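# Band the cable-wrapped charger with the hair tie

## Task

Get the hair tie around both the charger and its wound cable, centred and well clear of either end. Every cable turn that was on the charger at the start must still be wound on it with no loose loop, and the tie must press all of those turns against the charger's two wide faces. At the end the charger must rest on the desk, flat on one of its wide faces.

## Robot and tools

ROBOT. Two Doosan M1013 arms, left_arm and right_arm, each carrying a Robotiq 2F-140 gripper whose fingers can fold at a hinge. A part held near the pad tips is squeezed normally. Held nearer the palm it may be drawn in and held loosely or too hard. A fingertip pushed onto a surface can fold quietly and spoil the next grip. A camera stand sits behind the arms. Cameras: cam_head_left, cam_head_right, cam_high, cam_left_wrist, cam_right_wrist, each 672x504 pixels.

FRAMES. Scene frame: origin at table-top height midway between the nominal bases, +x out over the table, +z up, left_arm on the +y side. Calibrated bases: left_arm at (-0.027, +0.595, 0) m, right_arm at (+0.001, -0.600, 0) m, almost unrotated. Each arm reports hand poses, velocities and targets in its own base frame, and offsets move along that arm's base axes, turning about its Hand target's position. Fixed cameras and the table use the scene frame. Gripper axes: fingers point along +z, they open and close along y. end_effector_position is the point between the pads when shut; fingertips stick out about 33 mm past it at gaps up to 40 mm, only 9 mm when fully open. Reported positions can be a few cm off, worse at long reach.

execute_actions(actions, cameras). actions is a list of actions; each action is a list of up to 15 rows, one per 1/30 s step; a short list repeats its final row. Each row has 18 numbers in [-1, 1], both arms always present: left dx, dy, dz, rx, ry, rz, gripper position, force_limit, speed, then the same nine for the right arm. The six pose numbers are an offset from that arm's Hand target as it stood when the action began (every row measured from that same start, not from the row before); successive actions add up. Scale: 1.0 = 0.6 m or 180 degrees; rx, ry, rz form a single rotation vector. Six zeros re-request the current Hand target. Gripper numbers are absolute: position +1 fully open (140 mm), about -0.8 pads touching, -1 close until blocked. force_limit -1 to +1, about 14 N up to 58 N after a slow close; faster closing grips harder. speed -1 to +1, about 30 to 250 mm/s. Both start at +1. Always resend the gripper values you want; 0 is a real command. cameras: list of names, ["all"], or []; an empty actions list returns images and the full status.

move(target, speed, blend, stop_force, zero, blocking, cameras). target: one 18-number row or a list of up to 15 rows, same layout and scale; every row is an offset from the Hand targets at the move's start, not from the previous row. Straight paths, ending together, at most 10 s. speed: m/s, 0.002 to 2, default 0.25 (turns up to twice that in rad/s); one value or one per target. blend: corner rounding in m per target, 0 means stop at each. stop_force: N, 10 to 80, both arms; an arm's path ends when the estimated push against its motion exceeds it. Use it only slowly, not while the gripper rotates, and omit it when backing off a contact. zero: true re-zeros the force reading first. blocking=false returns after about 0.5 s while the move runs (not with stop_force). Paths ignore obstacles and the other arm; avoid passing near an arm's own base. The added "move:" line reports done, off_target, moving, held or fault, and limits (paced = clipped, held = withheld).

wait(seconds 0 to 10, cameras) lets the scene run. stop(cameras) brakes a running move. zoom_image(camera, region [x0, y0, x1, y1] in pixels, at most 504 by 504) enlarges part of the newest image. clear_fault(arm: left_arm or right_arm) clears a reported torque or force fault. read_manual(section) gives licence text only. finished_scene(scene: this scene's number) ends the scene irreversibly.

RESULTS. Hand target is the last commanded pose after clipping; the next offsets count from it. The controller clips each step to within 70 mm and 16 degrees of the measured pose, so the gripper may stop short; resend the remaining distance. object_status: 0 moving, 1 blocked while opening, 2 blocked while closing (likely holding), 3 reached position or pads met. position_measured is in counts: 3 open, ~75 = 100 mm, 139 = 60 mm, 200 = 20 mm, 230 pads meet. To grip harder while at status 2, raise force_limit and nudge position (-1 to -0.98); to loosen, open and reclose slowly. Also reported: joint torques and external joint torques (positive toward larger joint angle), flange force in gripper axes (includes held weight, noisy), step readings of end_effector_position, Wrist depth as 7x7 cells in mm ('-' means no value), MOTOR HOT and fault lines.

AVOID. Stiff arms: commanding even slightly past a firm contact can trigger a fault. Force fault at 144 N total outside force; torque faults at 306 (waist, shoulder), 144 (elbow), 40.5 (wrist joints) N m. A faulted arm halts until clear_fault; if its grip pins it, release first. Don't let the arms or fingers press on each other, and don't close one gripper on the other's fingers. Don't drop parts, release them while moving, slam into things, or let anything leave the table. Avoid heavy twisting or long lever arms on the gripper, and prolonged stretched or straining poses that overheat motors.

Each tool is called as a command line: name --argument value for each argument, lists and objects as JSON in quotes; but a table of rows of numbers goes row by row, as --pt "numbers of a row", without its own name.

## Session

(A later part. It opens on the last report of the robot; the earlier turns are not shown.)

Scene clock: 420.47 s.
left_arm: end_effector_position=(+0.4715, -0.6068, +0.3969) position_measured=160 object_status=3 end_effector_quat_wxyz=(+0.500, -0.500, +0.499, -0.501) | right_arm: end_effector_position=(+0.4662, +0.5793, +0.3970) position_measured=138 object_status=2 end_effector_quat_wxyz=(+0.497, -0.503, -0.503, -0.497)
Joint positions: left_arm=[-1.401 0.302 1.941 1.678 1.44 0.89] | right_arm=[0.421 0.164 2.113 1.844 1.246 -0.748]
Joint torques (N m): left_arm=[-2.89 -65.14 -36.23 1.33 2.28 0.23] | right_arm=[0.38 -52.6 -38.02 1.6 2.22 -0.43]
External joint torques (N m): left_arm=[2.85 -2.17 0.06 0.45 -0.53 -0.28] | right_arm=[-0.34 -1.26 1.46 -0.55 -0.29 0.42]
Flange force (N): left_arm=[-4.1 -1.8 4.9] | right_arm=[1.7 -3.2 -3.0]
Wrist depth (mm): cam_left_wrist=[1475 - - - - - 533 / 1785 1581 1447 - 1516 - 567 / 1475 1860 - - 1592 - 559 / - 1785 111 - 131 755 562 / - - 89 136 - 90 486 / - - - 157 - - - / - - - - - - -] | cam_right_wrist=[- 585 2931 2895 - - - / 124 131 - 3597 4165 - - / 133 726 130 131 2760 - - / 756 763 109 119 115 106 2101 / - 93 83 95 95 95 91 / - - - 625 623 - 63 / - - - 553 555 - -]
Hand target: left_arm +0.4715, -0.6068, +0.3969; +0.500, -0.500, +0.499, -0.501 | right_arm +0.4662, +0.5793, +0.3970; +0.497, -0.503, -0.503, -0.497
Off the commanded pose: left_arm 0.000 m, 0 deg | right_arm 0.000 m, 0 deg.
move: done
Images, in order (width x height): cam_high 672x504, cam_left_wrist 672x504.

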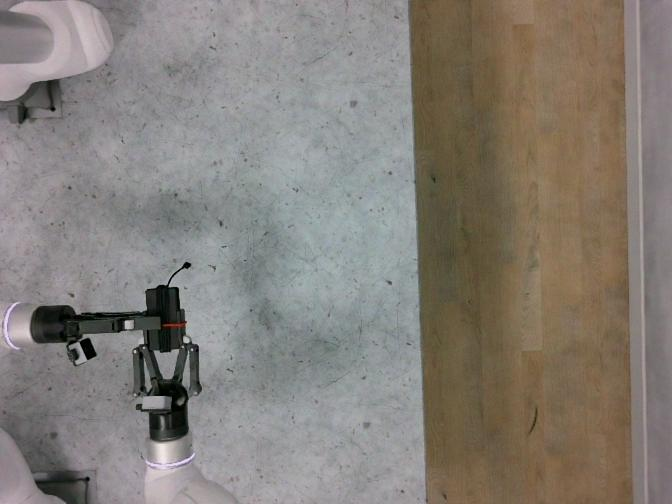

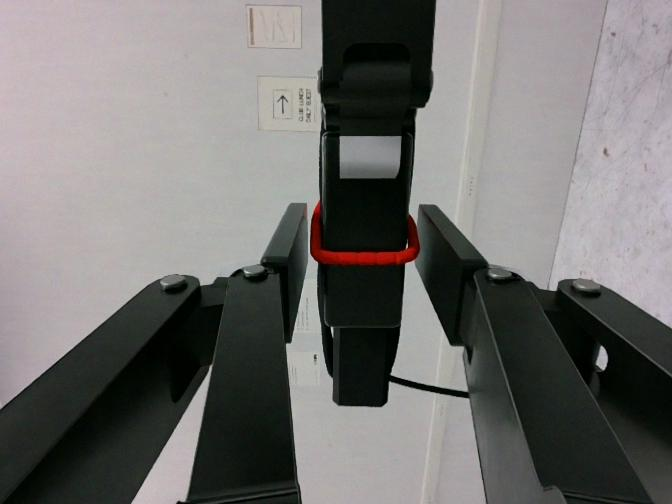

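move --target '[0,-0.01,0,0,0,0,-0.25,0,-1,0,0,0,0,0,0,-1,-0.8,-1]' --speed 0.08

execute_actions --actions '[[[0,0,0,0,0,0,-1,0.8,-0.8,0,0,0,0,0,0,-1,-0.8,-1]],[[0,0,0,0,0,0,-1,0.8,-0.8,0,0,0,0,0,0,-1,-0.8,-1]]]' --cameras '["cam_left_wrist","cam_right_wrist"]'

execute_actions --actions '[[[0,0,0,0,0,0,-1,0.8,-0.8,0,0,0,0,0,0,-0.03,-0.8,-1]],[[0,0,0,0,0,0,-1,0.8,-0.8,0,0,0,0,0,0,-0.03,-0.8,-1]]]' --cameras '["cam_left_wrist","cam_right_wrist"]'

Scene clock: 434.43 s.
left_arm: end_effector_position=(+0.4715, -0.6128, +0.3969) position_measured=160 object_status=3 end_effector_quat_wxyz=(+0.500, -0.500, +0.499, -0.501) | right_arm: end_effector_position=(+0.4662, +0.5793, +0.3970) position_measured=138 object_status=2 end_effector_quat_wxyz=(+0.497, -0.503, -0.503, -0.497)
Joint positions: left_arm=[-1.403 0.31 1.93 1.677 1.441 0.893] | right_arm=[0.421 0.164 2.113 1.844 1.246 -0.748]
Joint torques (N m): left_arm=[-2.85 -64.95 -37.06 1.44 2.21 0.3] | right_arm=[0.31 -52.51 -38.15 1.6 2.24 -0.43]
External joint torques (N m): left_arm=[3.11 -3.39 0.59 0.33 -0.46 -0.35] | right_arm=[-0.19 -1.19 1.67 -0.56 -0.32 0.42]
Flange force (N): left_arm=[-6.8 -2.6 4.5] | right_arm=[1.5 -3.6 -2.9]
Wrist depth (mm): cam_left_wrist=[- - - - - 1401 560 / - 1516 - - 1428 - 535 / 1664 1976 - - 1652 - 559 / 1757 - 106 129 131 689 556 / - - 90 138 - 90 484 / - - - 159 - - - / - - - 2068 - - -] | cam_right_wrist=[- 578 - - - - - / - 129 - - - - - / 127 127 129 131 3005 - 2553 / 756 763 110 119 127 106 2553 / - 93 83 96 95 95 91 / - - - 626 621 - 63 / - - - 553 557 - -]
Hand target: left_arm +0.4715, -0.6128, +0.3969; +0.500, -0.500, +0.499, -0.501 | right_arm +0.4662, +0.5793, +0.3970; +0.497, -0.503, -0.503, -0.497
Off the commanded pose: left_arm 0.000 m, 0 deg | right_arm 0.000 m, 0 deg.
move: done

Scene clock: 435.63 s.
left_arm: end_effector_position=(+0.4715, -0.6128, +0.3970) position_measured=183 object_status=2 end_effector_quat_wxyz=(+0.500, -0.500, +0.499, -0.501) | right_arm: end_effector_position=(+0.4662, +0.5793, +0.3970) position_measured=138 object_status=2 end_effector_quat_wxyz=(+0.497, -0.503, -0.503, -0.497)
Joint positions: left_arm=[-1.403 0.31 1.93 1.677 1.441 0.893] | right_arm=[0.421 0.164 2.113 1.844 1.246 -0.748]
Joint torques (N m): left_arm=[-3.75 -59.88 -31.94 -0.49 0.92 0.37] | right_arm=[-1.02 -57.61 -43.03 4.27 3.87 0.35]
External joint torques (N m): left_arm=[3.62 -8.25 -4.37 2.3 0.83 -0.42] | right_arm=[1.08 3.71 6.5 -3.22 -1.95 -0.36]
External joint torques at the end of the 1st action: left_arm=[3.77 -5.98 -2.03 1.19 -0.04 -0.35] | right_arm=[0.79 -0.03 4.42 -2.25 -0.95 -0.18]
Flange force (N): left_arm=[-4.3 -10.6 6.3] | right_arm=[-7.5 -5.3 -2.2]
Flange force at the end of the 1st action (N): left_arm=[-5.5 -7.0 6.2] | right_arm=[-2.1 -6.7 -3.7]
Wrist depth (mm): cam_left_wrist=[- 1495 - - - - 533 / - - 1516 - 1419 - 565 / 1689 1495 1526 - 1743 1689 557 / 1729 - 1771 128 129 714 556 / - - 94 136 - 93 531 / - - - - - - - / - - - 1976 - - -] | cam_right_wrist=[- 599 3165 - - 2968 2240 / - 139 - 3652 - - - / 128 127 130 126 186 2968 2793 / 744 768 107 127 119 110 2120 / - 93 83 95 95 95 91 / - - - 623 650 - 63 / - - - 552 559 - -]
Hand target: left_arm +0.4715, -0.6128, +0.3969; +0.500, -0.500, +0.499, -0.501 | right_arm +0.4662, +0.5793, +0.3970; +0.497, -0.503, -0.503, -0.497
Off the commanded pose: left_arm 0.000 m, 0 deg | right_arm 0.000 m, 0 deg.
Step readings (end_effector_position of left_arm | right_arm; steps 1 to 15: 1st action; 16 to 30: 2nd action):
0: (+0.4715, -0.6128, +0.3969) | (+0.4662, +0.5793, +0.3970)
1: (+0.4715, -0.6128, +0.3969) | (+0.4662, +0.5793, +0.3970)
2: (+0.4715, -0.6128, +0.3969) | (+0.4662, +0.5793, +0.3970)
4: (+0.4715, -0.6128, +0.3969) | (+0.4662, +0.5793, +0.3970)
8: (+0.4715, -0.6128, +0.3970) | (+0.4662, +0.5793, +0.3970)
15: (+0.4715, -0.6128, +0.3970) | (+0.4662, +0.5793, +0.3970)
16: (+0.4715, -0.6128, +0.3970) | (+0.4662, +0.5793, +0.3970)
17: (+0.4715, -0.6128, +0.3970) | (+0.4662, +0.5793, +0.3970)
19: (+0.4715, -0.6128, +0.3970) | (+0.4662, +0.5793, +0.3970)
23: (+0.4715, -0.6128, +0.3970) | (+0.4662, +0.5793, +0.3970)
30: (+0.4715, -0.6128, +0.3970) | (+0.4662, +0.5793, +0.3970)
Images, in order (width x height): cam_left_wrist 672x504, cam_right_wrist 672x504.

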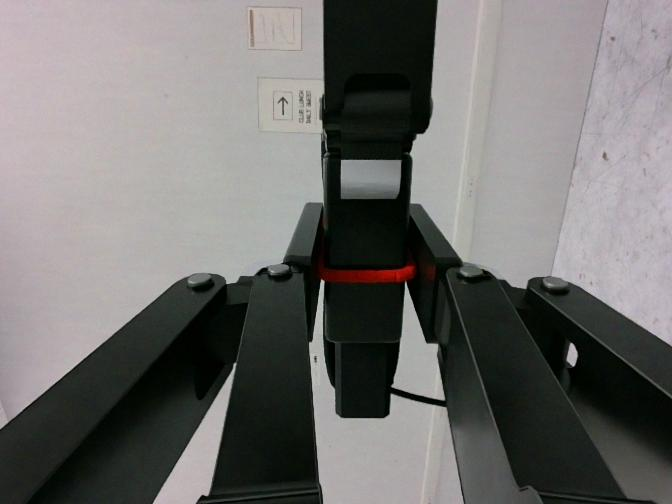

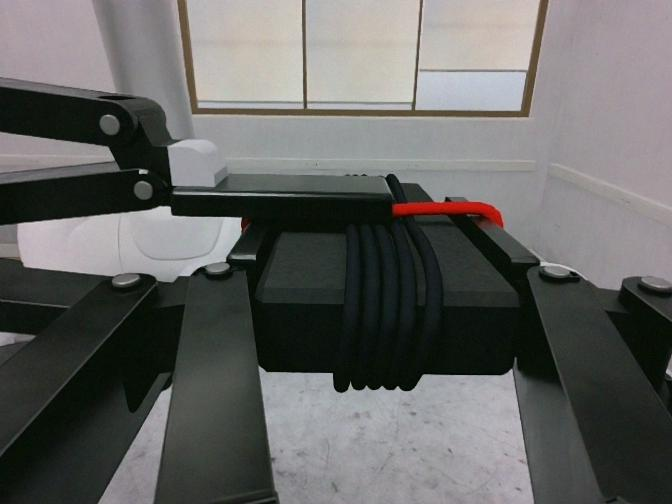

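Scene clock: 436.83 s.
left_arm: end_effector_position=(+0.4714, -0.6129, +0.3969) position_measured=183 object_status=2 end_effector_quat_wxyz=(+0.500, -0.500, +0.499, -0.501) | right_arm: end_effector_position=(+0.4662, +0.5793, +0.3970) position_measured=133 object_status=3 end_effector_quat_wxyz=(+0.497, -0.503, -0.503, -0.497)
Joint positions: left_arm=[-1.403 0.31 1.93 1.677 1.441 0.893] | right_arm=[0.421 0.164 2.113 1.844 1.246 -0.748]
Joint torques (N m): left_arm=[1.57 -56.28 -29.81 -1.99 -0.22 0.3] | right_arm=[4.21 -62.85 -43.08 3.4 7.09 0.14]
External joint torques (N m): left_arm=[-1.51 -11.94 -6.61 3.78 1.97 -0.34] | right_arm=[-4.27 9.11 6.54 -2.34 -5.17 -0.14]
External joint torques at the end of the 1st action: left_arm=[-1.59 -12.18 -6.22 3.79 1.93 -0.4] | right_arm=[-3.96 8.93 6.29 -2.34 -5.13 -0.09]
Flange force (N): left_arm=[-3.7 -15.8 -1.8] | right_arm=[-12.5 3.6 -2.5]
Flange force at the end of the 1st action (N): left_arm=[-4.7 -15.7 -2.1] | right_arm=[-12.0 3.5 -2.0]
Wrist depth (mm): cam_left_wrist=[- - 1475 - - - 537 / 1516 1639 1581 - 1466 - 563 / 1664 - 1689 - 1548 - 567 / - - 105 127 127 659 562 / - - 94 137 - 93 536 / - - - 158 - - - / - - - - - - -] | cam_right_wrist=[- 580 - - - - - / 121 613 - 4565 - - 2698 / 128 127 136 140 203 - 2422 / 747 763 111 108 114 105 2667 / - 92 89 94 94 95 90 / - - 684 650 686 - 63 / - - - 553 557 - -]
Hand target: left_arm +0.4715, -0.6128, +0.3969; +0.500, -0.500, +0.499, -0.501 | right_arm +0.4662, +0.5793, +0.3970; +0.497, -0.503, -0.503, -0.497
Off the commanded pose: left_arm 0.000 m, 0 deg | right_arm 0.000 m, 0 deg.
Step readings (end_effector_position of left_arm | right_arm; steps 1 to 15: 1st action; 16 to 30: 2nd action):
0: (+0.4715, -0.6128, +0.3970) | (+0.4662, +0.5793, +0.3970)
1: (+0.4715, -0.6128, +0.3970) | (+0.4662, +0.5793, +0.3970)
2: (+0.4715, -0.6128, +0.3970) | (+0.4662, +0.5793, +0.3970)
4: (+0.4715, -0.6128, +0.3970) | (+0.4662, +0.5793, +0.3970)
8: (+0.4715, -0.6129, +0.3970) | (+0.4662, +0.5793, +0.3970)
15: (+0.4714, -0.6129, +0.3970) | (+0.4662, +0.5793, +0.3970)
16: (+0.4714, -0.6129, +0.3970) | (+0.4662, +0.5793, +0.3970)
17: (+0.4714, -0.6129, +0.3970) | (+0.4662, +0.5793, +0.3970)
19: (+0.4714, -0.6129, +0.3970) | (+0.4662, +0.5793, +0.3970)
23: (+0.4714, -0.6129, +0.3970) | (+0.4662, +0.5793, +0.3970)
30: (+0.4714, -0.6129, +0.3969) | (+0.4662, +0.5793, +0.3970)
Images, in order (width x height): cam_left_wrist 672x504, cam_right_wrist 672x504.

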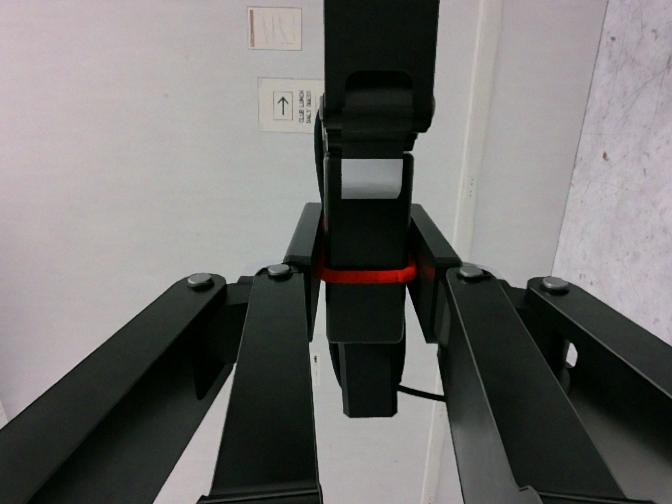

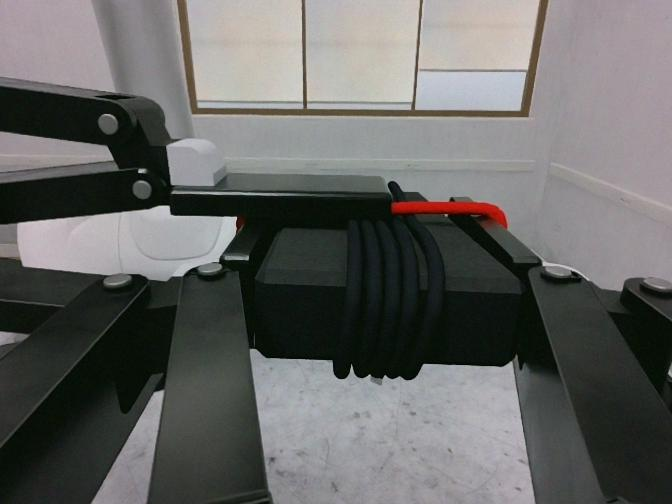

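move --target '[0,0,0,0,0,0,-1,0.8,-0.8,0,-0.035,0,0,0,0,0.0,-0.8,-1]' --speed 0.03 --cameras '["cam_left_wrist","cam_right_wrist","cam_high"]'

Scene clock: 440.50 s.
left_arm: end_effector_position=(+0.4715, -0.6129, +0.3969) position_measured=183 object_status=2 end_effector_quat_wxyz=(+0.500, -0.500, +0.499, -0.501) | right_arm: end_effector_position=(+0.4662, +0.5584, +0.3971) position_measured=129 object_status=3 end_effector_quat_wxyz=(+0.497, -0.503, -0.503, -0.497)
Joint positions: left_arm=[-1.403 0.31 1.93 1.677 1.44 0.893] | right_arm=[0.385 0.15 2.13 1.819 1.274 -0.744]
Joint torques (N m): left_arm=[8.08 -58.84 -29.11 -2.91 1.98 0.44] | right_arm=[3.84 -61.17 -39.1 2.06 8 -0.03]
External joint torques (N m): left_arm=[-8.1 -9.44 -7.3 4.71 -0.23 -0.49] | right_arm=[-3.82 8.8 2.71 -0.91 -6.08 0.03]
Flange force (N): left_arm=[2.1 -13.6 -7.5] | right_arm=[-9.4 7.7 3.8]
Wrist depth (mm): cam_left_wrist=[1447 - 1485 - - - 532 / - 1570 1548 101 1506 - 565 / 1689 1456 - 119 1702 1570 563 / 2049 - 106 123 128 1716 562 / - - 94 146 - 93 531 / - - - 155 - - - / - - - - - - -] | cam_right_wrist=[- 572 3957 3491 - 3892 - / - 144 - - - 3044 - / 148 146 146 150 157 3252 - / 751 776 110 110 111 112 - / - 91 107 113 789 109 91 / - - 673 684 673 - 64 / - - 550 557 556 - -]
Hand target: left_arm +0.4715, -0.6128, +0.3969; +0.500, -0.500, +0.499, -0.501 | right_arm +0.4662, +0.5583, +0.3970; +0.497, -0.503, -0.503, -0.497
Off the commanded pose: left_arm 0.000 m, 0 deg | right_arm 0.000 m, 0 deg.
move: done
Images, in order (width x height): cam_high 672x504, cam_left_wrist 672x504, cam_right_wrist 672x504.

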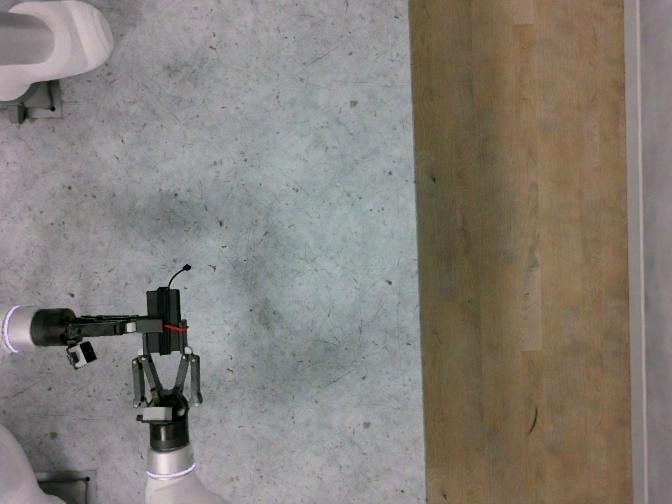

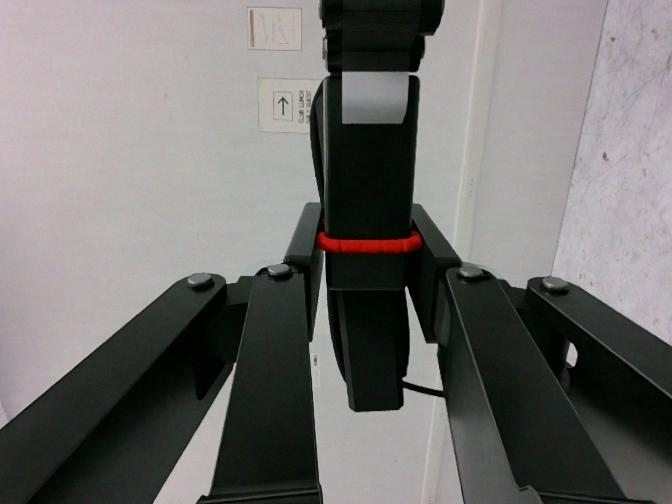

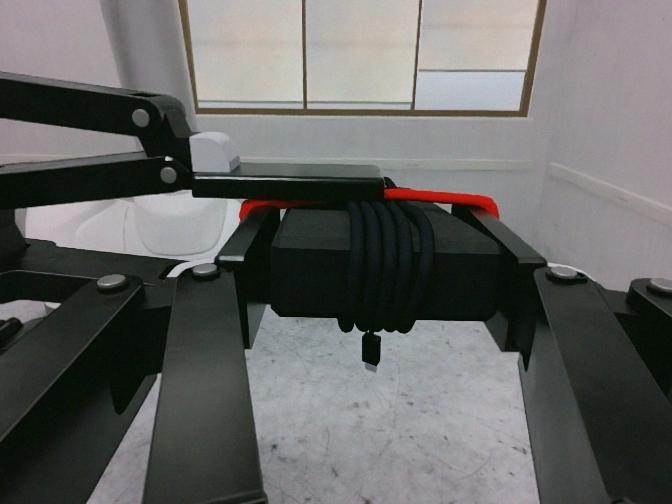

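move --target '[0,0,0,0,0,0,-1,0.8,-0.8,0,-0.04,0,0,0,0,0.0,-0.8,-1]' --speed 0.03 --cameras '["cam_left_wrist","cam_right_wrist","cam_high"]'

Scene clock: 445.53 s.
left_arm: end_effector_position=(+0.4715, -0.6128, +0.3969) position_measured=191 object_status=0 end_effector_quat_wxyz=(+0.500, -0.500, +0.499, -0.501) | right_arm: end_effector_position=(+0.4662, +0.5343, +0.3970) position_measured=129 object_status=3 end_effector_quat_wxyz=(+0.497, -0.503, -0.503, -0.497)
Joint positions: left_arm=[-1.403 0.31 1.93 1.677 1.441 0.893] | right_arm=[0.341 0.136 2.148 1.789 1.307 -0.739]
Joint torques (N m): left_arm=[-3 -67.45 -38.12 2.16 2.95 0.24] | right_arm=[0.3 -47.41 -36.1 1.13 1.48 -0.4]
External joint torques (N m): left_arm=[3.02 -0.62 1.93 -0.38 -1.2 -0.29] | right_arm=[-0.43 -3.07 -0.13 0.17 0.41 0.4]
Flange force (N): left_arm=[-5.5 1.0 4.8] | right_arm=[4.5 -3.4 -3.0]
Wrist depth (mm): cam_left_wrist=[- 1401 1456 - 107 - 632 / 1615 1495 1604 111 1506 1757 562 / 1652 - - 118 1325 - 559 / - 2108 115 137 138 703 555 / 1860 - 94 147 118 - 532 / - - - - - - - / - - - - - - -] | cam_right_wrist=[3597 645 - 3083 - - - / 161 163 - 3829 - - - / 174 173 171 169 161 - 2305 / 189 201 118 119 115 109 - / - 91 108 117 118 109 91 / - - 682 678 686 - 63 / - - 552 555 556 - -]
Hand target: left_arm +0.4715, -0.6128, +0.3969; +0.500, -0.500, +0.499, -0.501 | right_arm +0.4662, +0.5343, +0.3970; +0.497, -0.503, -0.503, -0.497
Off the commanded pose: left_arm 0.000 m, 0 deg | right_arm 0.000 m, 0 deg.
move: done
Images, in order (width x height): cam_high 672x504, cam_left_wrist 672x504, cam_right_wrist 672x504.

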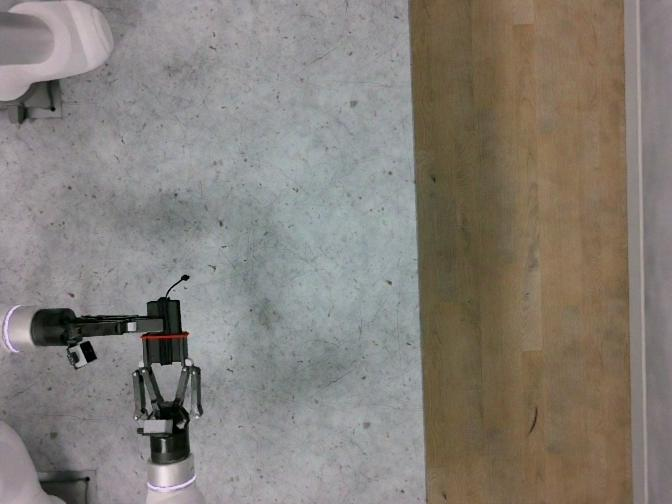

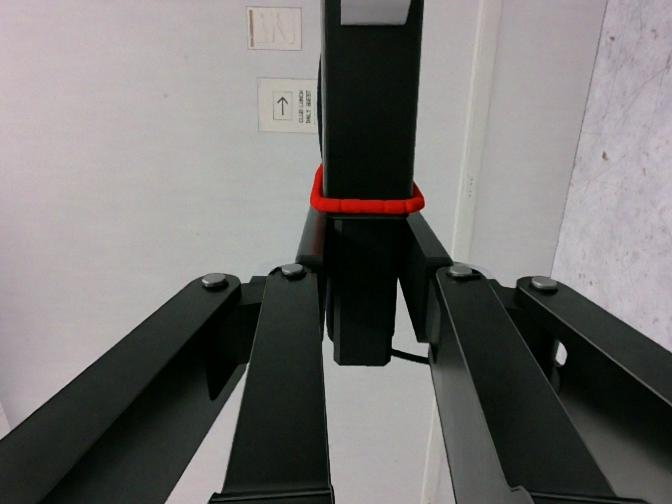

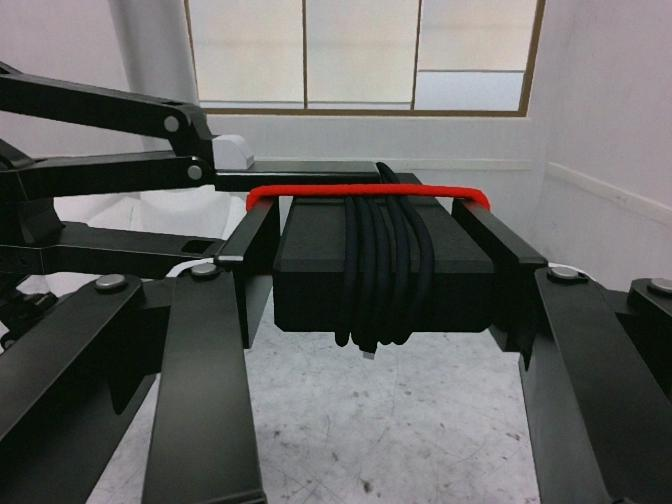

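execute_actions --actions '[[[0,0,0,0,0,0,-1,0.8,-0.8,0,0,0,0,0,0,-1,-0.8,-1]],[[0,0,0,0,0,0,-1,0.8,-0.8,0,0,0,0,0,0,-1,-0.8,-1]],[[0,0,0,0,0,0,-0.25,0,-1,0,0,0,0,0,0,-1,-0.8,-1]],[[0,0,0,0,0,0,-0.25,0,-1,0,0,0,0,0,0,-1,-0.8,-1]]]'

move --target '[0.003,-0.0292,0,0,0,0,-0.25,0,-1,0,0,0,0,0,0,-1,-0.8,-1]' --speed 0.08 --cameras '["cam_left_wrist","cam_right_wrist","cam_high"]'

Scene clock: 455.13 s.
left_arm: end_effector_position=(+0.4715, -0.6129, +0.3970) position_measured=160 object_status=3 end_effector_quat_wxyz=(+0.500, -0.500, +0.499, -0.501) | right_arm: end_effector_position=(+0.4662, +0.5343, +0.3970) position_measured=138 object_status=2 end_effector_quat_wxyz=(+0.497, -0.503, -0.503, -0.497)
Joint positions: left_arm=[-1.403 0.31 1.93 1.677 1.441 0.893] | right_arm=[0.341 0.136 2.148 1.789 1.307 -0.739]
Joint torques (N m): left_arm=[-3.16 -65.4 -36.67 1.37 2.23 0.26] | right_arm=[0.47 -49.32 -37.88 1.91 2.27 -0.43]
External joint torques (N m): left_arm=[3.36 -2.86 0.33 0.41 -0.47 -0.31] | right_arm=[-0.56 -1.55 1.51 -0.59 -0.36 0.43]
External joint torques at the end of the 1st action: left_arm=[4.93 -2.97 6.79 -3.14 1.52 -0.26] | right_arm=[-9.03 -3.38 -1.43 1.71 -0.77 0.41]
External joint torques at the end of the 2nd action: left_arm=[5.03 -2.93 6.79 -3.14 1.61 -0.26] | right_arm=[-9.16 -3.87 -1.58 1.78 -0.77 0.43]
External joint torques at the end of the 3rd action: left_arm=[2.79 -3.21 0.25 0.36 -0.49 -0.35] | right_arm=[-0.27 -1.5 1.52 -0.62 -0.32 0.41]
Flange force (N): left_arm=[-5.6 -2.2 5.3] | right_arm=[2.0 -3.8 -3.3]
Flange force at the end of the 1st action (N): left_arm=[-17.2 1.9 -1.0] | right_arm=[5.6 2.6 -14.7]
Flange force at the end of the 2nd action (N): left_arm=[-17.2 2.0 -0.9] | right_arm=[6.3 2.3 -15.0]
Flange force at the end of the 3rd action (N): left_arm=[-5.8 -2.6 4.3] | right_arm=[1.9 -3.9 -2.9]
Wrist depth (mm): cam_left_wrist=[- 1537 1466 109 1366 - 533 / - 1506 1495 113 1437 - 566 / - - - 120 1592 1729 563 / - - 106 137 140 1677 537 / - - 90 146 - 90 482 / - - - - - - - / - - - - - - -] | cam_right_wrist=[- 631 - - - - - / 160 161 166 - - - - / 171 771 167 166 163 3597 3297 / 189 784 115 116 120 112 2047 / - 93 89 118 119 90 91 / - - 680 684 684 - 63 / - - - 553 556 - -]
Hand target: left_arm +0.4715, -0.6128, +0.3969; +0.500, -0.500, +0.499, -0.501 | right_arm +0.4662, +0.5343, +0.3970; +0.497, -0.503, -0.503, -0.497
Off the commanded pose: left_arm 0.000 m, 0 deg | right_arm 0.000 m, 0 deg.
Step readings (end_effector_position of left_arm | right_arm; steps 1 to 15: 1st action; 16 to 30: 2nd action; 31 to 45: 3rd action; 46 to 60: 4th action):
0: (+0.4715, -0.6128, +0.3969) | (+0.4662, +0.5343, +0.3970)
1: (+0.4715, -0.6128, +0.3969) | (+0.4662, +0.5343, +0.3970)
2: (+0.4715, -0.6128, +0.3969) | (+0.4662, +0.5343, +0.3970)
4: (+0.4715, -0.6128, +0.3969) | (+0.4662, +0.5343, +0.3970)
8: (+0.4715, -0.6128, +0.3969) | (+0.4663, +0.5343, +0.3971)
15: (+0.4715, -0.6128, +0.3969) | (+0.4663, +0.5343, +0.3971)
16: (+0.4715, -0.6128, +0.3969) | (+0.4663, +0.5343, +0.3971)
17: (+0.4715, -0.6128, +0.3969) | (+0.4663, +0.5343, +0.3971)
19: (+0.4715, -0.6128, +0.3969) | (+0.4663, +0.5343, +0.3971)
23: (+0.4715, -0.6128, +0.3969) | (+0.4662, +0.5343, +0.3971)
30: (+0.4715, -0.6128, +0.3969) | (+0.4662, +0.5343, +0.3971)
31: (+0.4715, -0.6128, +0.3969) | (+0.4662, +0.5343, +0.3971)
32: (+0.4715, -0.6128, +0.3969) | (+0.4662, +0.5343, +0.3971)
34: (+0.4715, -0.6128, +0.3969) | (+0.4662, +0.5343, +0.3971)
38: (+0.4715, -0.6129, +0.3970) | (+0.4661, +0.5344, +0.3970)
45: (+0.4715, -0.6129, +0.3970) | (+0.4661, +0.5344, +0.3970)
46: (+0.4715, -0.6129, +0.3970) | (+0.4661, +0.5344, +0.3970)
47: (+0.4715, -0.6129, +0.3970) | (+0.4661, +0.5344, +0.3970)
49: (+0.4715, -0.6129, +0.3970) | (+0.4662, +0.5344, +0.3970)
53: (+0.4715, -0.6129, +0.3970) | (+0.4662, +0.5344, +0.3970)
60: (+0.4715, -0.6129, +0.3970) | (+0.4662, +0.5343, +0.3970)

Scene clock: 455.90 s.
left_arm: end_effector_position=(+0.4733, -0.6303, +0.3969) position_measured=160 object_status=3 end_effector_quat_wxyz=(+0.500, -0.500, +0.499, -0.501) | right_arm: end_effector_position=(+0.4662, +0.5343, +0.3971) position_measured=138 object_status=2 end_effector_quat_wxyz=(+0.497, -0.503, -0.503, -0.497)
Joint positions: left_arm=[-1.405 0.333 1.896 1.674 1.441 0.904] | right_arm=[0.341 0.136 2.148 1.789 1.307 -0.739]
Joint torques (N m): left_arm=[-3.04 -67.29 -37.24 1.47 2.1 0.3] | right_arm=[0.48 -49.33 -37.75 1.89 2.21 -0.44]
External joint torques (N m): left_arm=[3.12 -3.58 0.6 0.34 -0.37 -0.35] | right_arm=[-0.4 -1.12 1.6 -0.61 -0.3 0.44]
Flange force (N): left_arm=[-7.0 -2.7 4.2] | right_arm=[1.4 -3.4 -3.0]
Wrist depth (mm): cam_left_wrist=[- 1392 1581 - 101 - 524 / - 1537 1475 112 1495 1516 536 / - 2068 1581 118 1570 1559 560 / - 1829 122 126 129 669 560 / - - 90 146 - 90 489 / - - - 155 - - - / - - - - - - -] | cam_right_wrist=[- 606 3005 - 3597 2499 2698 / 142 144 - - - - 2447 / 168 153 155 158 166 2860 - / 784 799 115 114 120 112 - / - 93 89 118 120 90 90 / - - 680 676 688 - 63 / - - - 551 557 - -]
Hand target: left_arm +0.4733, -0.6304, +0.3969; +0.500, -0.500, +0.499, -0.501 | right_arm +0.4662, +0.5343, +0.3970; +0.497, -0.503, -0.503, -0.497
Off the commanded pose: left_arm 0.000 m, 0 deg | right_arm 0.000 m, 0 deg.
move: done
Images, in order (width x height): cam_high 672x504, cam_left_wrist 672x504, cam_right_wrist 672x504.

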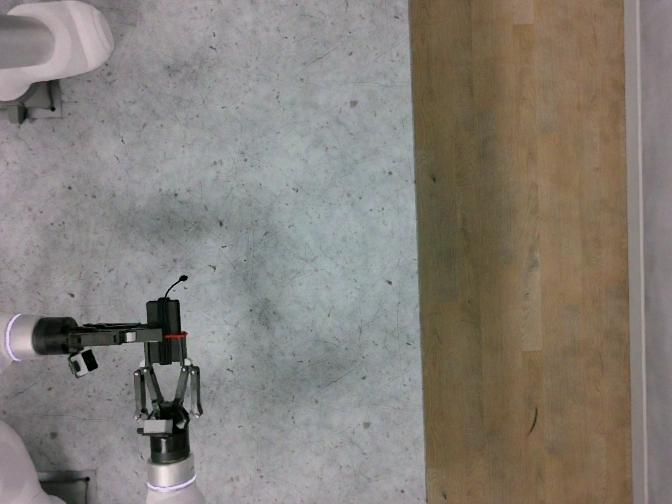

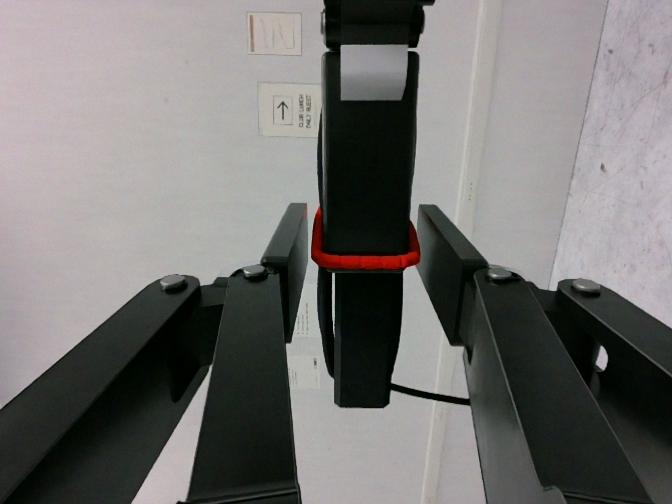

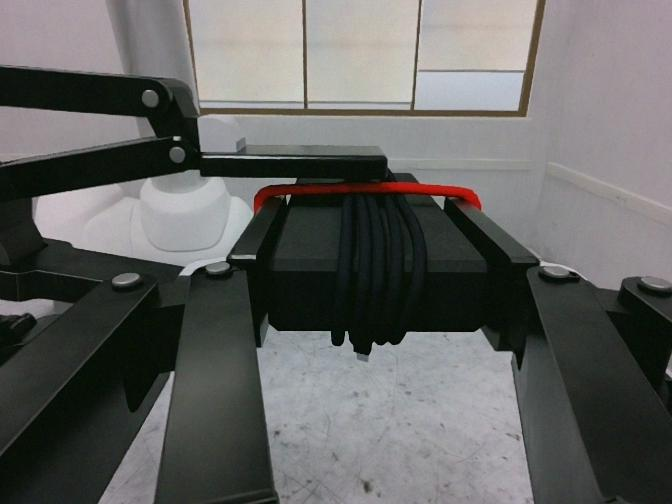

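move --target '[0,-0.008,0,0,0,0,-0.25,0,-1,0,0,0,0,0,0,-1,-0.8,-1]' --speed 0.08

execute_actions --actions '[[[0,0,0,0,0,0,-1,0.8,-0.8,0,0,0,0,0,0,-1,-0.8,-1]],[[0,0,0,0,0,0,-1,0.8,-0.8,0,0,0,0,0,0,-1,-0.8,-1]],[[0,0,0,0,0,0,-1,0.8,-0.8,0,0,0,0,0,0,-0.03,-0.8,-1]],[[0,0,0,0,0,0,-1,0.8,-0.8,0,0,0,0,0,0,-0.03,-0.8,-1]]]'

move --target '[0,0,0,0,0,0,-1,0.8,-0.8,0,-0.04,0,0,0,0,-0.03,-0.8,-1]' --speed 0.03 --cameras '["cam_left_wrist","cam_right_wrist","cam_high"]'

Scene clock: 464.73 s.
left_arm: end_effector_position=(+0.4733, -0.6351, +0.3969) position_measured=160 object_status=3 end_effector_quat_wxyz=(+0.500, -0.500, +0.499, -0.501) | right_arm: end_effector_position=(+0.4662, +0.5343, +0.3970) position_measured=138 object_status=2 end_effector_quat_wxyz=(+0.497, -0.503, -0.503, -0.497)
Joint positions: left_arm=[-1.406 0.34 1.887 1.673 1.441 0.907] | right_arm=[0.341 0.136 2.148 1.789 1.307 -0.739]
Joint torques (N m): left_arm=[-2.89 -68.68 -36.95 1.42 2.21 0.27] | right_arm=[0.39 -49.13 -37.78 1.92 2.26 -0.44]
External joint torques (N m): left_arm=[2.96 -2.89 0.19 0.41 -0.49 -0.32] | right_arm=[-0.32 -1.56 1.51 -0.63 -0.35 0.44]
Flange force (N): left_arm=[-5.3 -2.3 4.5] | right_arm=[2.1 -3.9 -3.0]
Wrist depth (mm): cam_left_wrist=[1537 1485 1485 - - 1419 565 / - 1506 1548 113 1495 1366 562 / - - - 119 1516 1689 557 / 1627 - 107 127 129 642 560 / - - 90 146 - 90 489 / - - - 154 - - - / - - - - - - -] | cam_right_wrist=[- 606 - - 3044 - 2698 / - 143 155 3709 - - 2198 / 152 148 148 157 165 - - / 784 807 115 117 120 107 2667 / - 93 89 118 120 90 90 / - - 684 680 671 - 63 / - - - 557 559 - -]
Hand target: left_arm +0.4733, -0.6352, +0.3969; +0.500, -0.500, +0.499, -0.501 | right_arm +0.4662, +0.5343, +0.3970; +0.497, -0.503, -0.503, -0.497
Off the commanded pose: left_arm 0.000 m, 0 deg | right_arm 0.000 m, 0 deg.
move: done

Scene clock: 466.93 s.
left_arm: end_effector_position=(+0.4732, -0.6352, +0.3969) position_measured=183 object_status=2 end_effector_quat_wxyz=(+0.500, -0.500, +0.499, -0.501) | right_arm: end_effector_position=(+0.4663, +0.5343, +0.3970) position_measured=133 object_status=3 end_effector_quat_wxyz=(+0.497, -0.503, -0.503, -0.497)
Joint positions: left_arm=[-1.406 0.34 1.887 1.673 1.442 0.907] | right_arm=[0.341 0.136 2.148 1.789 1.307 -0.739]
Joint torques (N m): left_arm=[2.16 -62.23 -32.69 -0.78 0.91 0.36] | right_arm=[4.03 -56.39 -39.39 2.45 6.36 -0.03]
External joint torques (N m): left_arm=[-2.04 -9.17 -3.86 2.6 0.81 -0.41] | right_arm=[-4.05 5.88 3.13 -1.15 -4.46 0.03]
External joint torques at the end of the 1st action: left_arm=[3.61 -4.57 -0.61 0.35 -0.42 -0.34] | right_arm=[0.09 -1.06 2.29 -1.38 -0.48 -0.15]
External joint torques at the end of the 2nd action: left_arm=[4.2 -5.08 -1.05 0.47 -0.33 -0.31] | right_arm=[0.02 -0.57 2.98 -1.9 -0.64 -0.45]
External joint torques at the end of the 3rd action: left_arm=[-2.52 -8.52 -3.5 2.53 0.71 -0.33] | right_arm=[-4.35 4.86 2.77 -1.01 -4.32 0]
Flange force (N): left_arm=[-4.8 -10.9 -2.7] | right_arm=[-7.3 4.2 -1.4]
Flange force at the end of the 1st action (N): left_arm=[-6.1 -4.6 5.2] | right_arm=[0.0 -4.7 -3.1]
Flange force at the end of the 2nd action (N): left_arm=[-6.0 -5.4 6.2] | right_arm=[-1.5 -5.0 -3.8]
Flange force at the end of the 3rd action (N): left_arm=[-4.5 -10.1 -3.3] | right_arm=[-6.0 3.6 -2.4]
Wrist depth (mm): cam_left_wrist=[- 1652 1485 - - - 597 / 1604 - 1428 112 1516 1506 566 / - 1559 1615 118 1615 1392 611 / - 2030 - 125 126 - 557 / - - 94 145 145 93 533 / - - - 157 - - - / - - - 2128 - - -] | cam_right_wrist=[- 606 - - - - - / - 151 - - 3083 - 2553 / 150 148 148 151 183 - 3124 / 179 797 114 114 115 109 - / - 92 89 118 117 90 90 / - - 680 674 690 - 63 / - - - 546 555 - -]
Hand target: left_arm +0.4733, -0.6352, +0.3969; +0.500, -0.500, +0.499, -0.501 | right_arm +0.4662, +0.5343, +0.3970; +0.497, -0.503, -0.503, -0.497
Off the commanded pose: left_arm 0.000 m, 0 deg | right_arm 0.000 m, 0 deg.
Step readings (end_effector_position of left_arm | right_arm; steps 1 to 15: 1st action; 16 to 30: 2nd action; 31 to 45: 3rd action; 46 to 60: 4th action):
0: (+0.4733, -0.6351, +0.3969) | (+0.4662, +0.5343, +0.3970)
1: (+0.4733, -0.6351, +0.3969) | (+0.4662, +0.5343, +0.3970)
2: (+0.4733, -0.6352, +0.3969) | (+0.4662, +0.5343, +0.3970)
4: (+0.4733, -0.6352, +0.3969) | (+0.4662, +0.5343, +0.3970)
8: (+0.4733, -0.6352, +0.3969) | (+0.4662, +0.5343, +0.3971)
15: (+0.4733, -0.6352, +0.3969) | (+0.4662, +0.5343, +0.3971)
16: (+0.4733, -0.6352, +0.3969) | (+0.4662, +0.5343, +0.3971)
17: (+0.4733, -0.6352, +0.3969) | (+0.4662, +0.5343, +0.3971)
19: (+0.4733, -0.6352, +0.3969) | (+0.4662, +0.5343, +0.3971)
23: (+0.4733, -0.6352, +0.3969) | (+0.4662, +0.5343, +0.3971)
30: (+0.4733, -0.6352, +0.3969) | (+0.4662, +0.5343, +0.3971)
31: (+0.4733, -0.6352, +0.3969) | (+0.4662, +0.5343, +0.3971)
32: (+0.4733, -0.6352, +0.3969) | (+0.4662, +0.5343, +0.3971)
34: (+0.4733, -0.6351, +0.3970) | (+0.4662, +0.5343, +0.3970)
38: (+0.4733, -0.6351, +0.3970) | (+0.4662, +0.5343, +0.3970)
45: (+0.4732, -0.6352, +0.3970) | (+0.4663, +0.5343, +0.3970)
46: (+0.4732, -0.6352, +0.3970) | (+0.4663, +0.5343, +0.3970)
47: (+0.4732, -0.6352, +0.3970) | (+0.4663, +0.5343, +0.3970)
49: (+0.4732, -0.6352, +0.3970) | (+0.4663, +0.5343, +0.3970)
53: (+0.4732, -0.6352, +0.3970) | (+0.4663, +0.5343, +0.3970)
60: (+0.4732, -0.6352, +0.3969) | (+0.4663, +0.5343, +0.3970)

Scene clock: 468.03 s.
left_arm: end_effector_position=(+0.4733, -0.6352, +0.3969) position_measured=183 object_status=2 end_effector_quat_wxyz=(+0.500, -0.500, +0.499, -0.501) | right_arm: end_effector_position=(+0.4662, +0.5104, +0.3970) position_measured=132 object_status=3 end_effector_quat_wxyz=(+0.497, -0.503, -0.503, -0.497)
Joint positions: left_arm=[-1.406 0.34 1.887 1.673 1.441 0.907] | right_arm=[0.295 0.123 2.163 1.758 1.341 -0.734]
Joint torques (N m): left_arm=[-2.84 -70.27 -38.4 2.24 2.88 0.34] | right_arm=[-1.34 -45.66 -35.97 1.24 1.46 -0.44]
External joint torques (N m): left_arm=[2.74 -1.32 1.62 -0.39 -1.16 -0.38] | right_arm=[1.38 -3.29 -0.14 0.18 0.43 0.44]
Flange force (N): left_arm=[-5.9 0.2 4.1] | right_arm=[5.0 -4.9 0.5]
Wrist depth (mm): cam_left_wrist=[1466 1559 1570 104 106 1456 532 / 1447 1702 1526 110 112 1559 556 / - - - - 1592 1771 553 / - 1757 - 134 140 740 560 / - - 94 - - 94 529 / - - - 157 - - - / - - - - - - -] | cam_right_wrist=[- 628 - - - - - / 161 165 - - - - - / 174 177 170 170 4093 3597 1930 / 190 202 117 135 138 114 - / - 92 113 883 842 90 90 / - - 713 686 676 - 63 / - - 555 553 555 - -]
Hand target: left_arm +0.4733, -0.6352, +0.3969; +0.500, -0.500, +0.499, -0.501 | right_arm +0.4662, +0.5103, +0.3970; +0.497, -0.503, -0.503, -0.497
Off the commanded pose: left_arm 0.000 m, 0 deg | right_arm 0.000 m, 0 deg.
move: done
Images, in order (width x height): cam_high 672x504, cam_left_wrist 672x504, cam_right_wrist 672x504.

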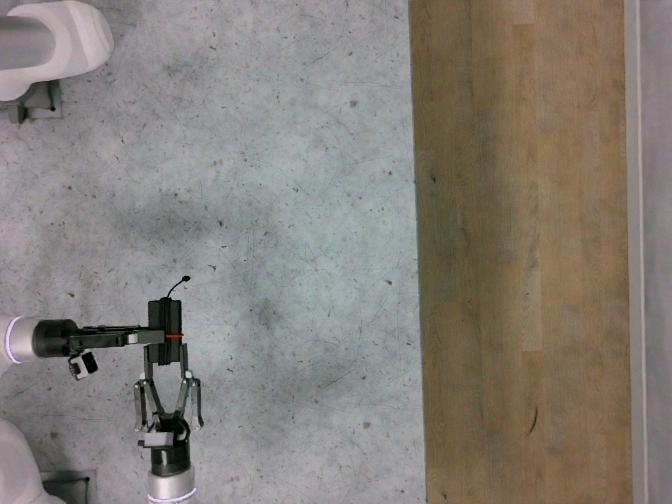

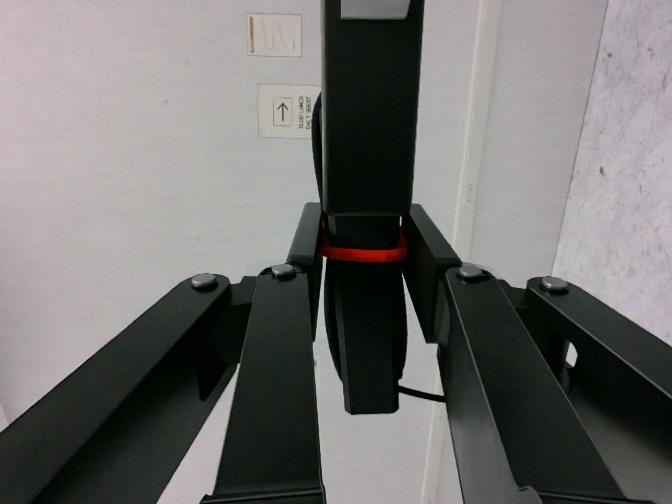

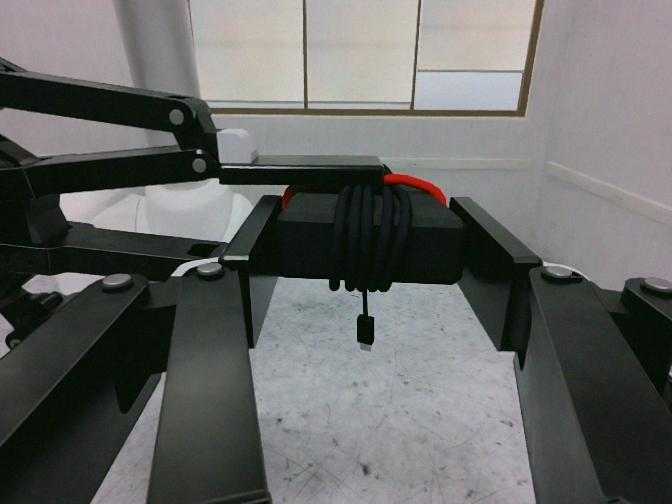

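move --target '[0,0,0,0,0,0,-1,0.8,-0.8,0,-0.1833,0,0,0,0,-0.03,-0.8,-1]'

move --target '[0,0,0,0,0,0,-1,0.8,-0.8,0,0,0.35,-0.5,0,0,0.43,-0.8,-1]' --speed 0.4

wait --seconds 0.1 --cameras '["cam_head_left","cam_right_wrist"]'

Scene clock: 476.60 s.
left_arm: end_effector_position=(+0.4733, -0.6352, +0.3969) position_measured=183 object_status=2 end_effector_quat_wxyz=(+0.500, -0.500, +0.499, -0.501) | right_arm: end_effector_position=(+0.4662, +0.4004, +0.3970) position_measured=132 object_status=3 end_effector_quat_wxyz=(+0.497, -0.503, -0.503, -0.497)
Joint positions: left_arm=[-1.406 0.34 1.887 1.673 1.441 0.907] | right_arm=[0.071 0.081 2.211 1.608 1.509 -0.721]
Joint torques (N m): left_arm=[-2.88 -70.56 -38.48 2.3 2.92 0.33] | right_arm=[1.02 -40.72 -35.14 1.69 1.34 -0.45]
External joint torques (N m): left_arm=[2.97 -0.96 1.74 -0.48 -1.2 -0.38] | right_arm=[-0.92 -3.43 -0.22 0.3 0.54 0.45]
Flange force (N): left_arm=[-5.7 0.6 4.5] | right_arm=[5.6 -4.5 -3.2]
Wrist depth (mm): cam_left_wrist=[- 1428 1375 1366 1506 1159 538 / - - 1570 133 1475 1287 560 / 1994 1689 - 127 1604 1615 557 / 1799 1559 - 134 139 774 555 / - - 94 - - 93 529 / - - - 158 - - - / - - - - - - -] | cam_right_wrist=[- 737 - - - - - / 275 271 276 276 - - 3165 / 279 287 292 242 3829 3543 2499 / 1243 300 117 1276 173 114 2826 / - 92 113 883 842 90 90 / - - 719 678 676 - 64 / - - 548 542 557 - -]
Hand target: left_arm +0.4733, -0.6352, +0.3969; +0.500, -0.500, +0.499, -0.501 | right_arm +0.4662, +0.4004, +0.3970; +0.497, -0.503, -0.503, -0.497
Off the commanded pose: left_arm 0.000 m, 0 deg | right_arm 0.000 m, 0 deg.
move: done

Scene clock: 479.13 s.
left_arm: end_effector_position=(+0.4733, -0.6352, +0.3969) position_measured=183 object_status=2 end_effector_quat_wxyz=(+0.500, -0.500, +0.499, -0.501) | right_arm: end_effector_position=(+0.4662, +0.4003, +0.6071) position_measured=75 object_status=3 end_effector_quat_wxyz=(+0.004, +0.707, +0.707, -0.004)
Joint positions: left_arm=[-1.406 0.34 1.887 1.673 1.441 0.907] | right_arm=[0.659 0.137 1.119 -0.011 1.893 0.656]
Joint torques (N m): left_arm=[-2.92 -70.48 -38.39 2.28 2.86 0.34] | right_arm=[-0.39 -52.37 -40.44 3.87 -0.68 -0.46]
External joint torques (N m): left_arm=[2.86 -1 1.63 -0.45 -1.15 -0.39] | right_arm=[0.3 -3.21 -0.52 0.34 0.67 0.46]
Flange force (N): left_arm=[-5.5 0.6 4.3] | right_arm=[-1.8 -4.0 -0.8]
Wrist depth (mm): cam_left_wrist=[1495 1495 1506 1310 - 1652 538 / 1664 1559 1581 132 1516 1615 560 / - 1615 - 127 1592 2012 555 / - 1702 1757 133 140 716 562 / - - 94 - - 93 529 / - - - - - - - / - - - - - - -] | cam_right_wrist=[680 682 690 690 686 684 676 / 726 728 737 722 728 722 722 / 763 761 763 766 751 761 763 / 807 107 802 824 816 138 805 / - 99 870 873 879 121 86 / - - 953 935 938 938 - / - - 2422 2447 2374 - -]
Hand target: left_arm +0.4733, -0.6352, +0.3969; +0.500, -0.500, +0.499, -0.501 | right_arm +0.4662, +0.4004, +0.6070; +0.005, +0.707, +0.707, -0.004
Off the commanded pose: left_arm 0.000 m, 0 deg | right_arm 0.000 m, 0 deg.
move: done

Scene clock: 479.23 s.
left_arm: end_effector_position=(+0.4733, -0.6352, +0.3969) position_measured=183 object_status=2 end_effector_quat_wxyz=(+0.500, -0.500, +0.499, -0.501) | right_arm: end_effector_position=(+0.4662, +0.4004, +0.6071) position_measured=75 object_status=3 end_effector_quat_wxyz=(+0.004, +0.707, +0.707, -0.004)
Joint positions: left_arm=[-1.406 0.34 1.887 1.673 1.441 0.907] | right_arm=[0.659 0.137 1.119 -0.011 1.893 0.656]
Joint torques (N m): left_arm=[-2.68 -70.43 -38.59 2.27 2.93 0.33] | right_arm=[0.36 -51.72 -40.52 3.85 -0.47 -0.44]
External joint torques (N m): left_arm=[2.49 -0.88 2.07 -0.44 -1.22 -0.38] | right_arm=[-0.42 -3.3 -0.23 0.34 0.45 0.44]
Flange force (N): left_arm=[-6.1 1.0 3.7] | right_arm=[-3.3 -3.9 0.4]
Wrist depth (mm): cam_left_wrist=[1437 1537 1516 1437 1475 1485 537 / 1689 - 1495 - 1419 1485 557 / 1664 - 1799 127 1604 1677 566 / 1892 - 1677 133 138 753 559 / - - 94 - - 93 537 / - - - 157 - - - / - - - - - - -] | cam_right_wrist=[692 682 676 684 680 671 676 / 728 724 722 717 719 711 728 / 773 771 771 773 768 763 761 / 810 107 805 824 824 138 807 / - 99 879 866 873 121 86 / - - 957 946 938 957 - / - - 2422 2351 2398 2473 -]
Hand target: left_arm +0.4733, -0.6352, +0.3969; +0.500, -0.500, +0.499, -0.501 | right_arm +0.4662, +0.4004, +0.6070; +0.005, +0.707, +0.707, -0.004
Tool commands: left_gripper/position=-1.0 left_gripper/force_limit=+0.8 left_gripper/speed=-0.8 right_gripper/position=+0.43 right_gripper/force_limit=-0.8 right_gripper/speed=-1.0
Off the commanded pose: left_arm 0.000 m, 0 deg | right_arm 0.000 m, 0 deg.
wait: 0.10 s; no rest
Images, in order (width x height): cam_head_left 672x504, cam_right_wrist 672x504.

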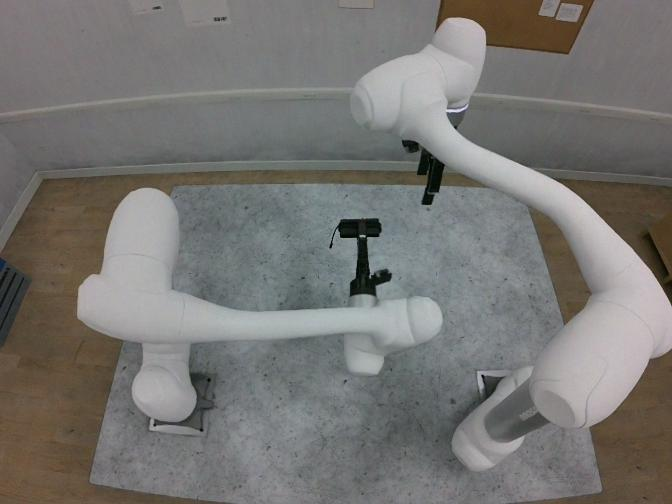

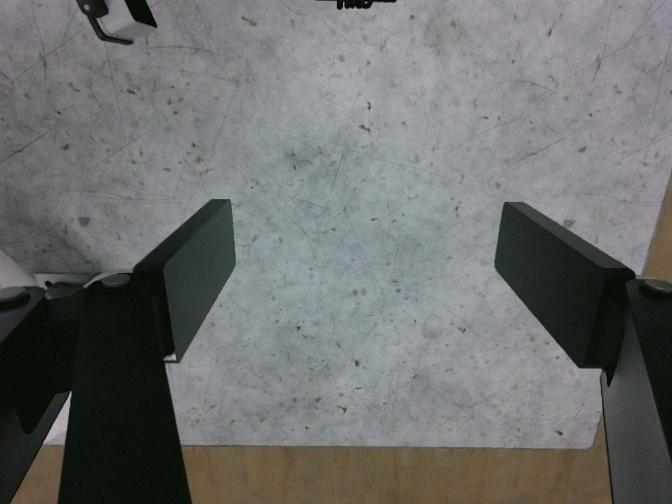

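move --target '[0,0,0,0,0,0,-1,0.8,-0.8,0,0.2143,-0.128,0,0,0,0.43,-0.8,-1]' --cameras '["cam_right_wrist","cam_high"]'

Scene clock: 483.07 s.
left_arm: end_effector_position=(+0.4733, -0.6352, +0.3969) position_measured=183 object_status=2 end_effector_quat_wxyz=(+0.500, -0.500, +0.499, -0.501) | right_arm: end_effector_position=(+0.4662, +0.5289, +0.5303) position_measured=75 object_status=3 end_effector_quat_wxyz=(+0.004, +0.707, +0.707, -0.004)
Joint positions: left_arm=[-1.406 0.34 1.887 1.673 1.441 0.907] | right_arm=[0.803 0.26 1.11 -0.009 1.78 0.802]
Joint torques (N m): left_arm=[-2.68 -70.18 -38.58 2.25 2.85 0.32] | right_arm=[-1.01 -64.17 -42 3.97 -0.48 -0.44]
External joint torques (N m): left_arm=[2.62 -1.18 1.96 -0.42 -1.13 -0.37] | right_arm=[0.93 -4.96 0 0.35 0.47 0.44]
Flange force (N): left_arm=[-6.3 0.6 3.8] | right_arm=[-5.1 -7.0 0.9]
Wrist depth (mm): cam_left_wrist=[- 1419 1392 1437 1437 1615 536 / - - 1592 133 1485 - 567 / 1604 - 2236 129 1516 - 590 / 1757 1785 - 132 136 1743 562 / - - 94 - - 93 526 / - - - - - - - / - - - - - - -] | cam_right_wrist=[607 610 607 234 601 607 603 / 208 212 236 238 633 647 642 / 690 690 682 255 684 686 682 / 726 107 715 730 728 138 726 / - 99 789 778 784 121 86 / - - 851 860 848 848 - / - - 920 917 924 899 -]
Hand target: left_arm +0.4733, -0.6352, +0.3969; +0.500, -0.500, +0.499, -0.501 | right_arm +0.4662, +0.5289, +0.5302; +0.005, +0.707, +0.707, -0.004
Off the commanded pose: left_arm 0.000 m, 0 deg | right_arm 0.000 m, 0 deg.
move: done
Images, in order (width x height): cam_high 672x504, cam_right_wrist 672x504.

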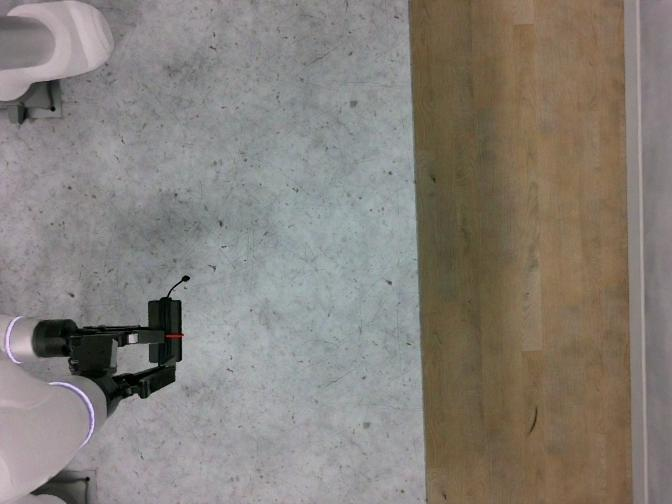

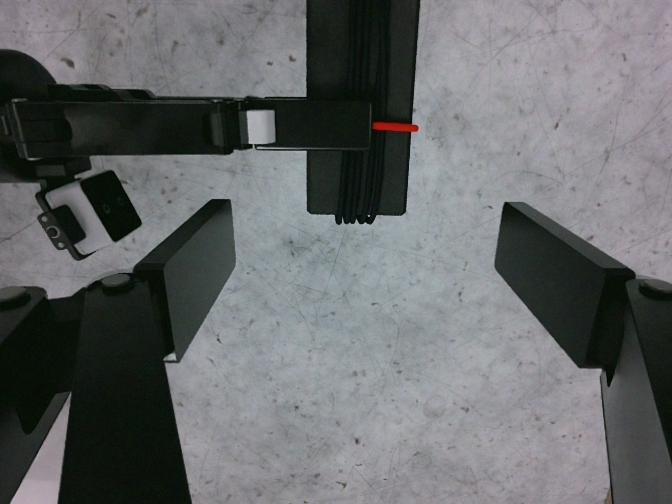

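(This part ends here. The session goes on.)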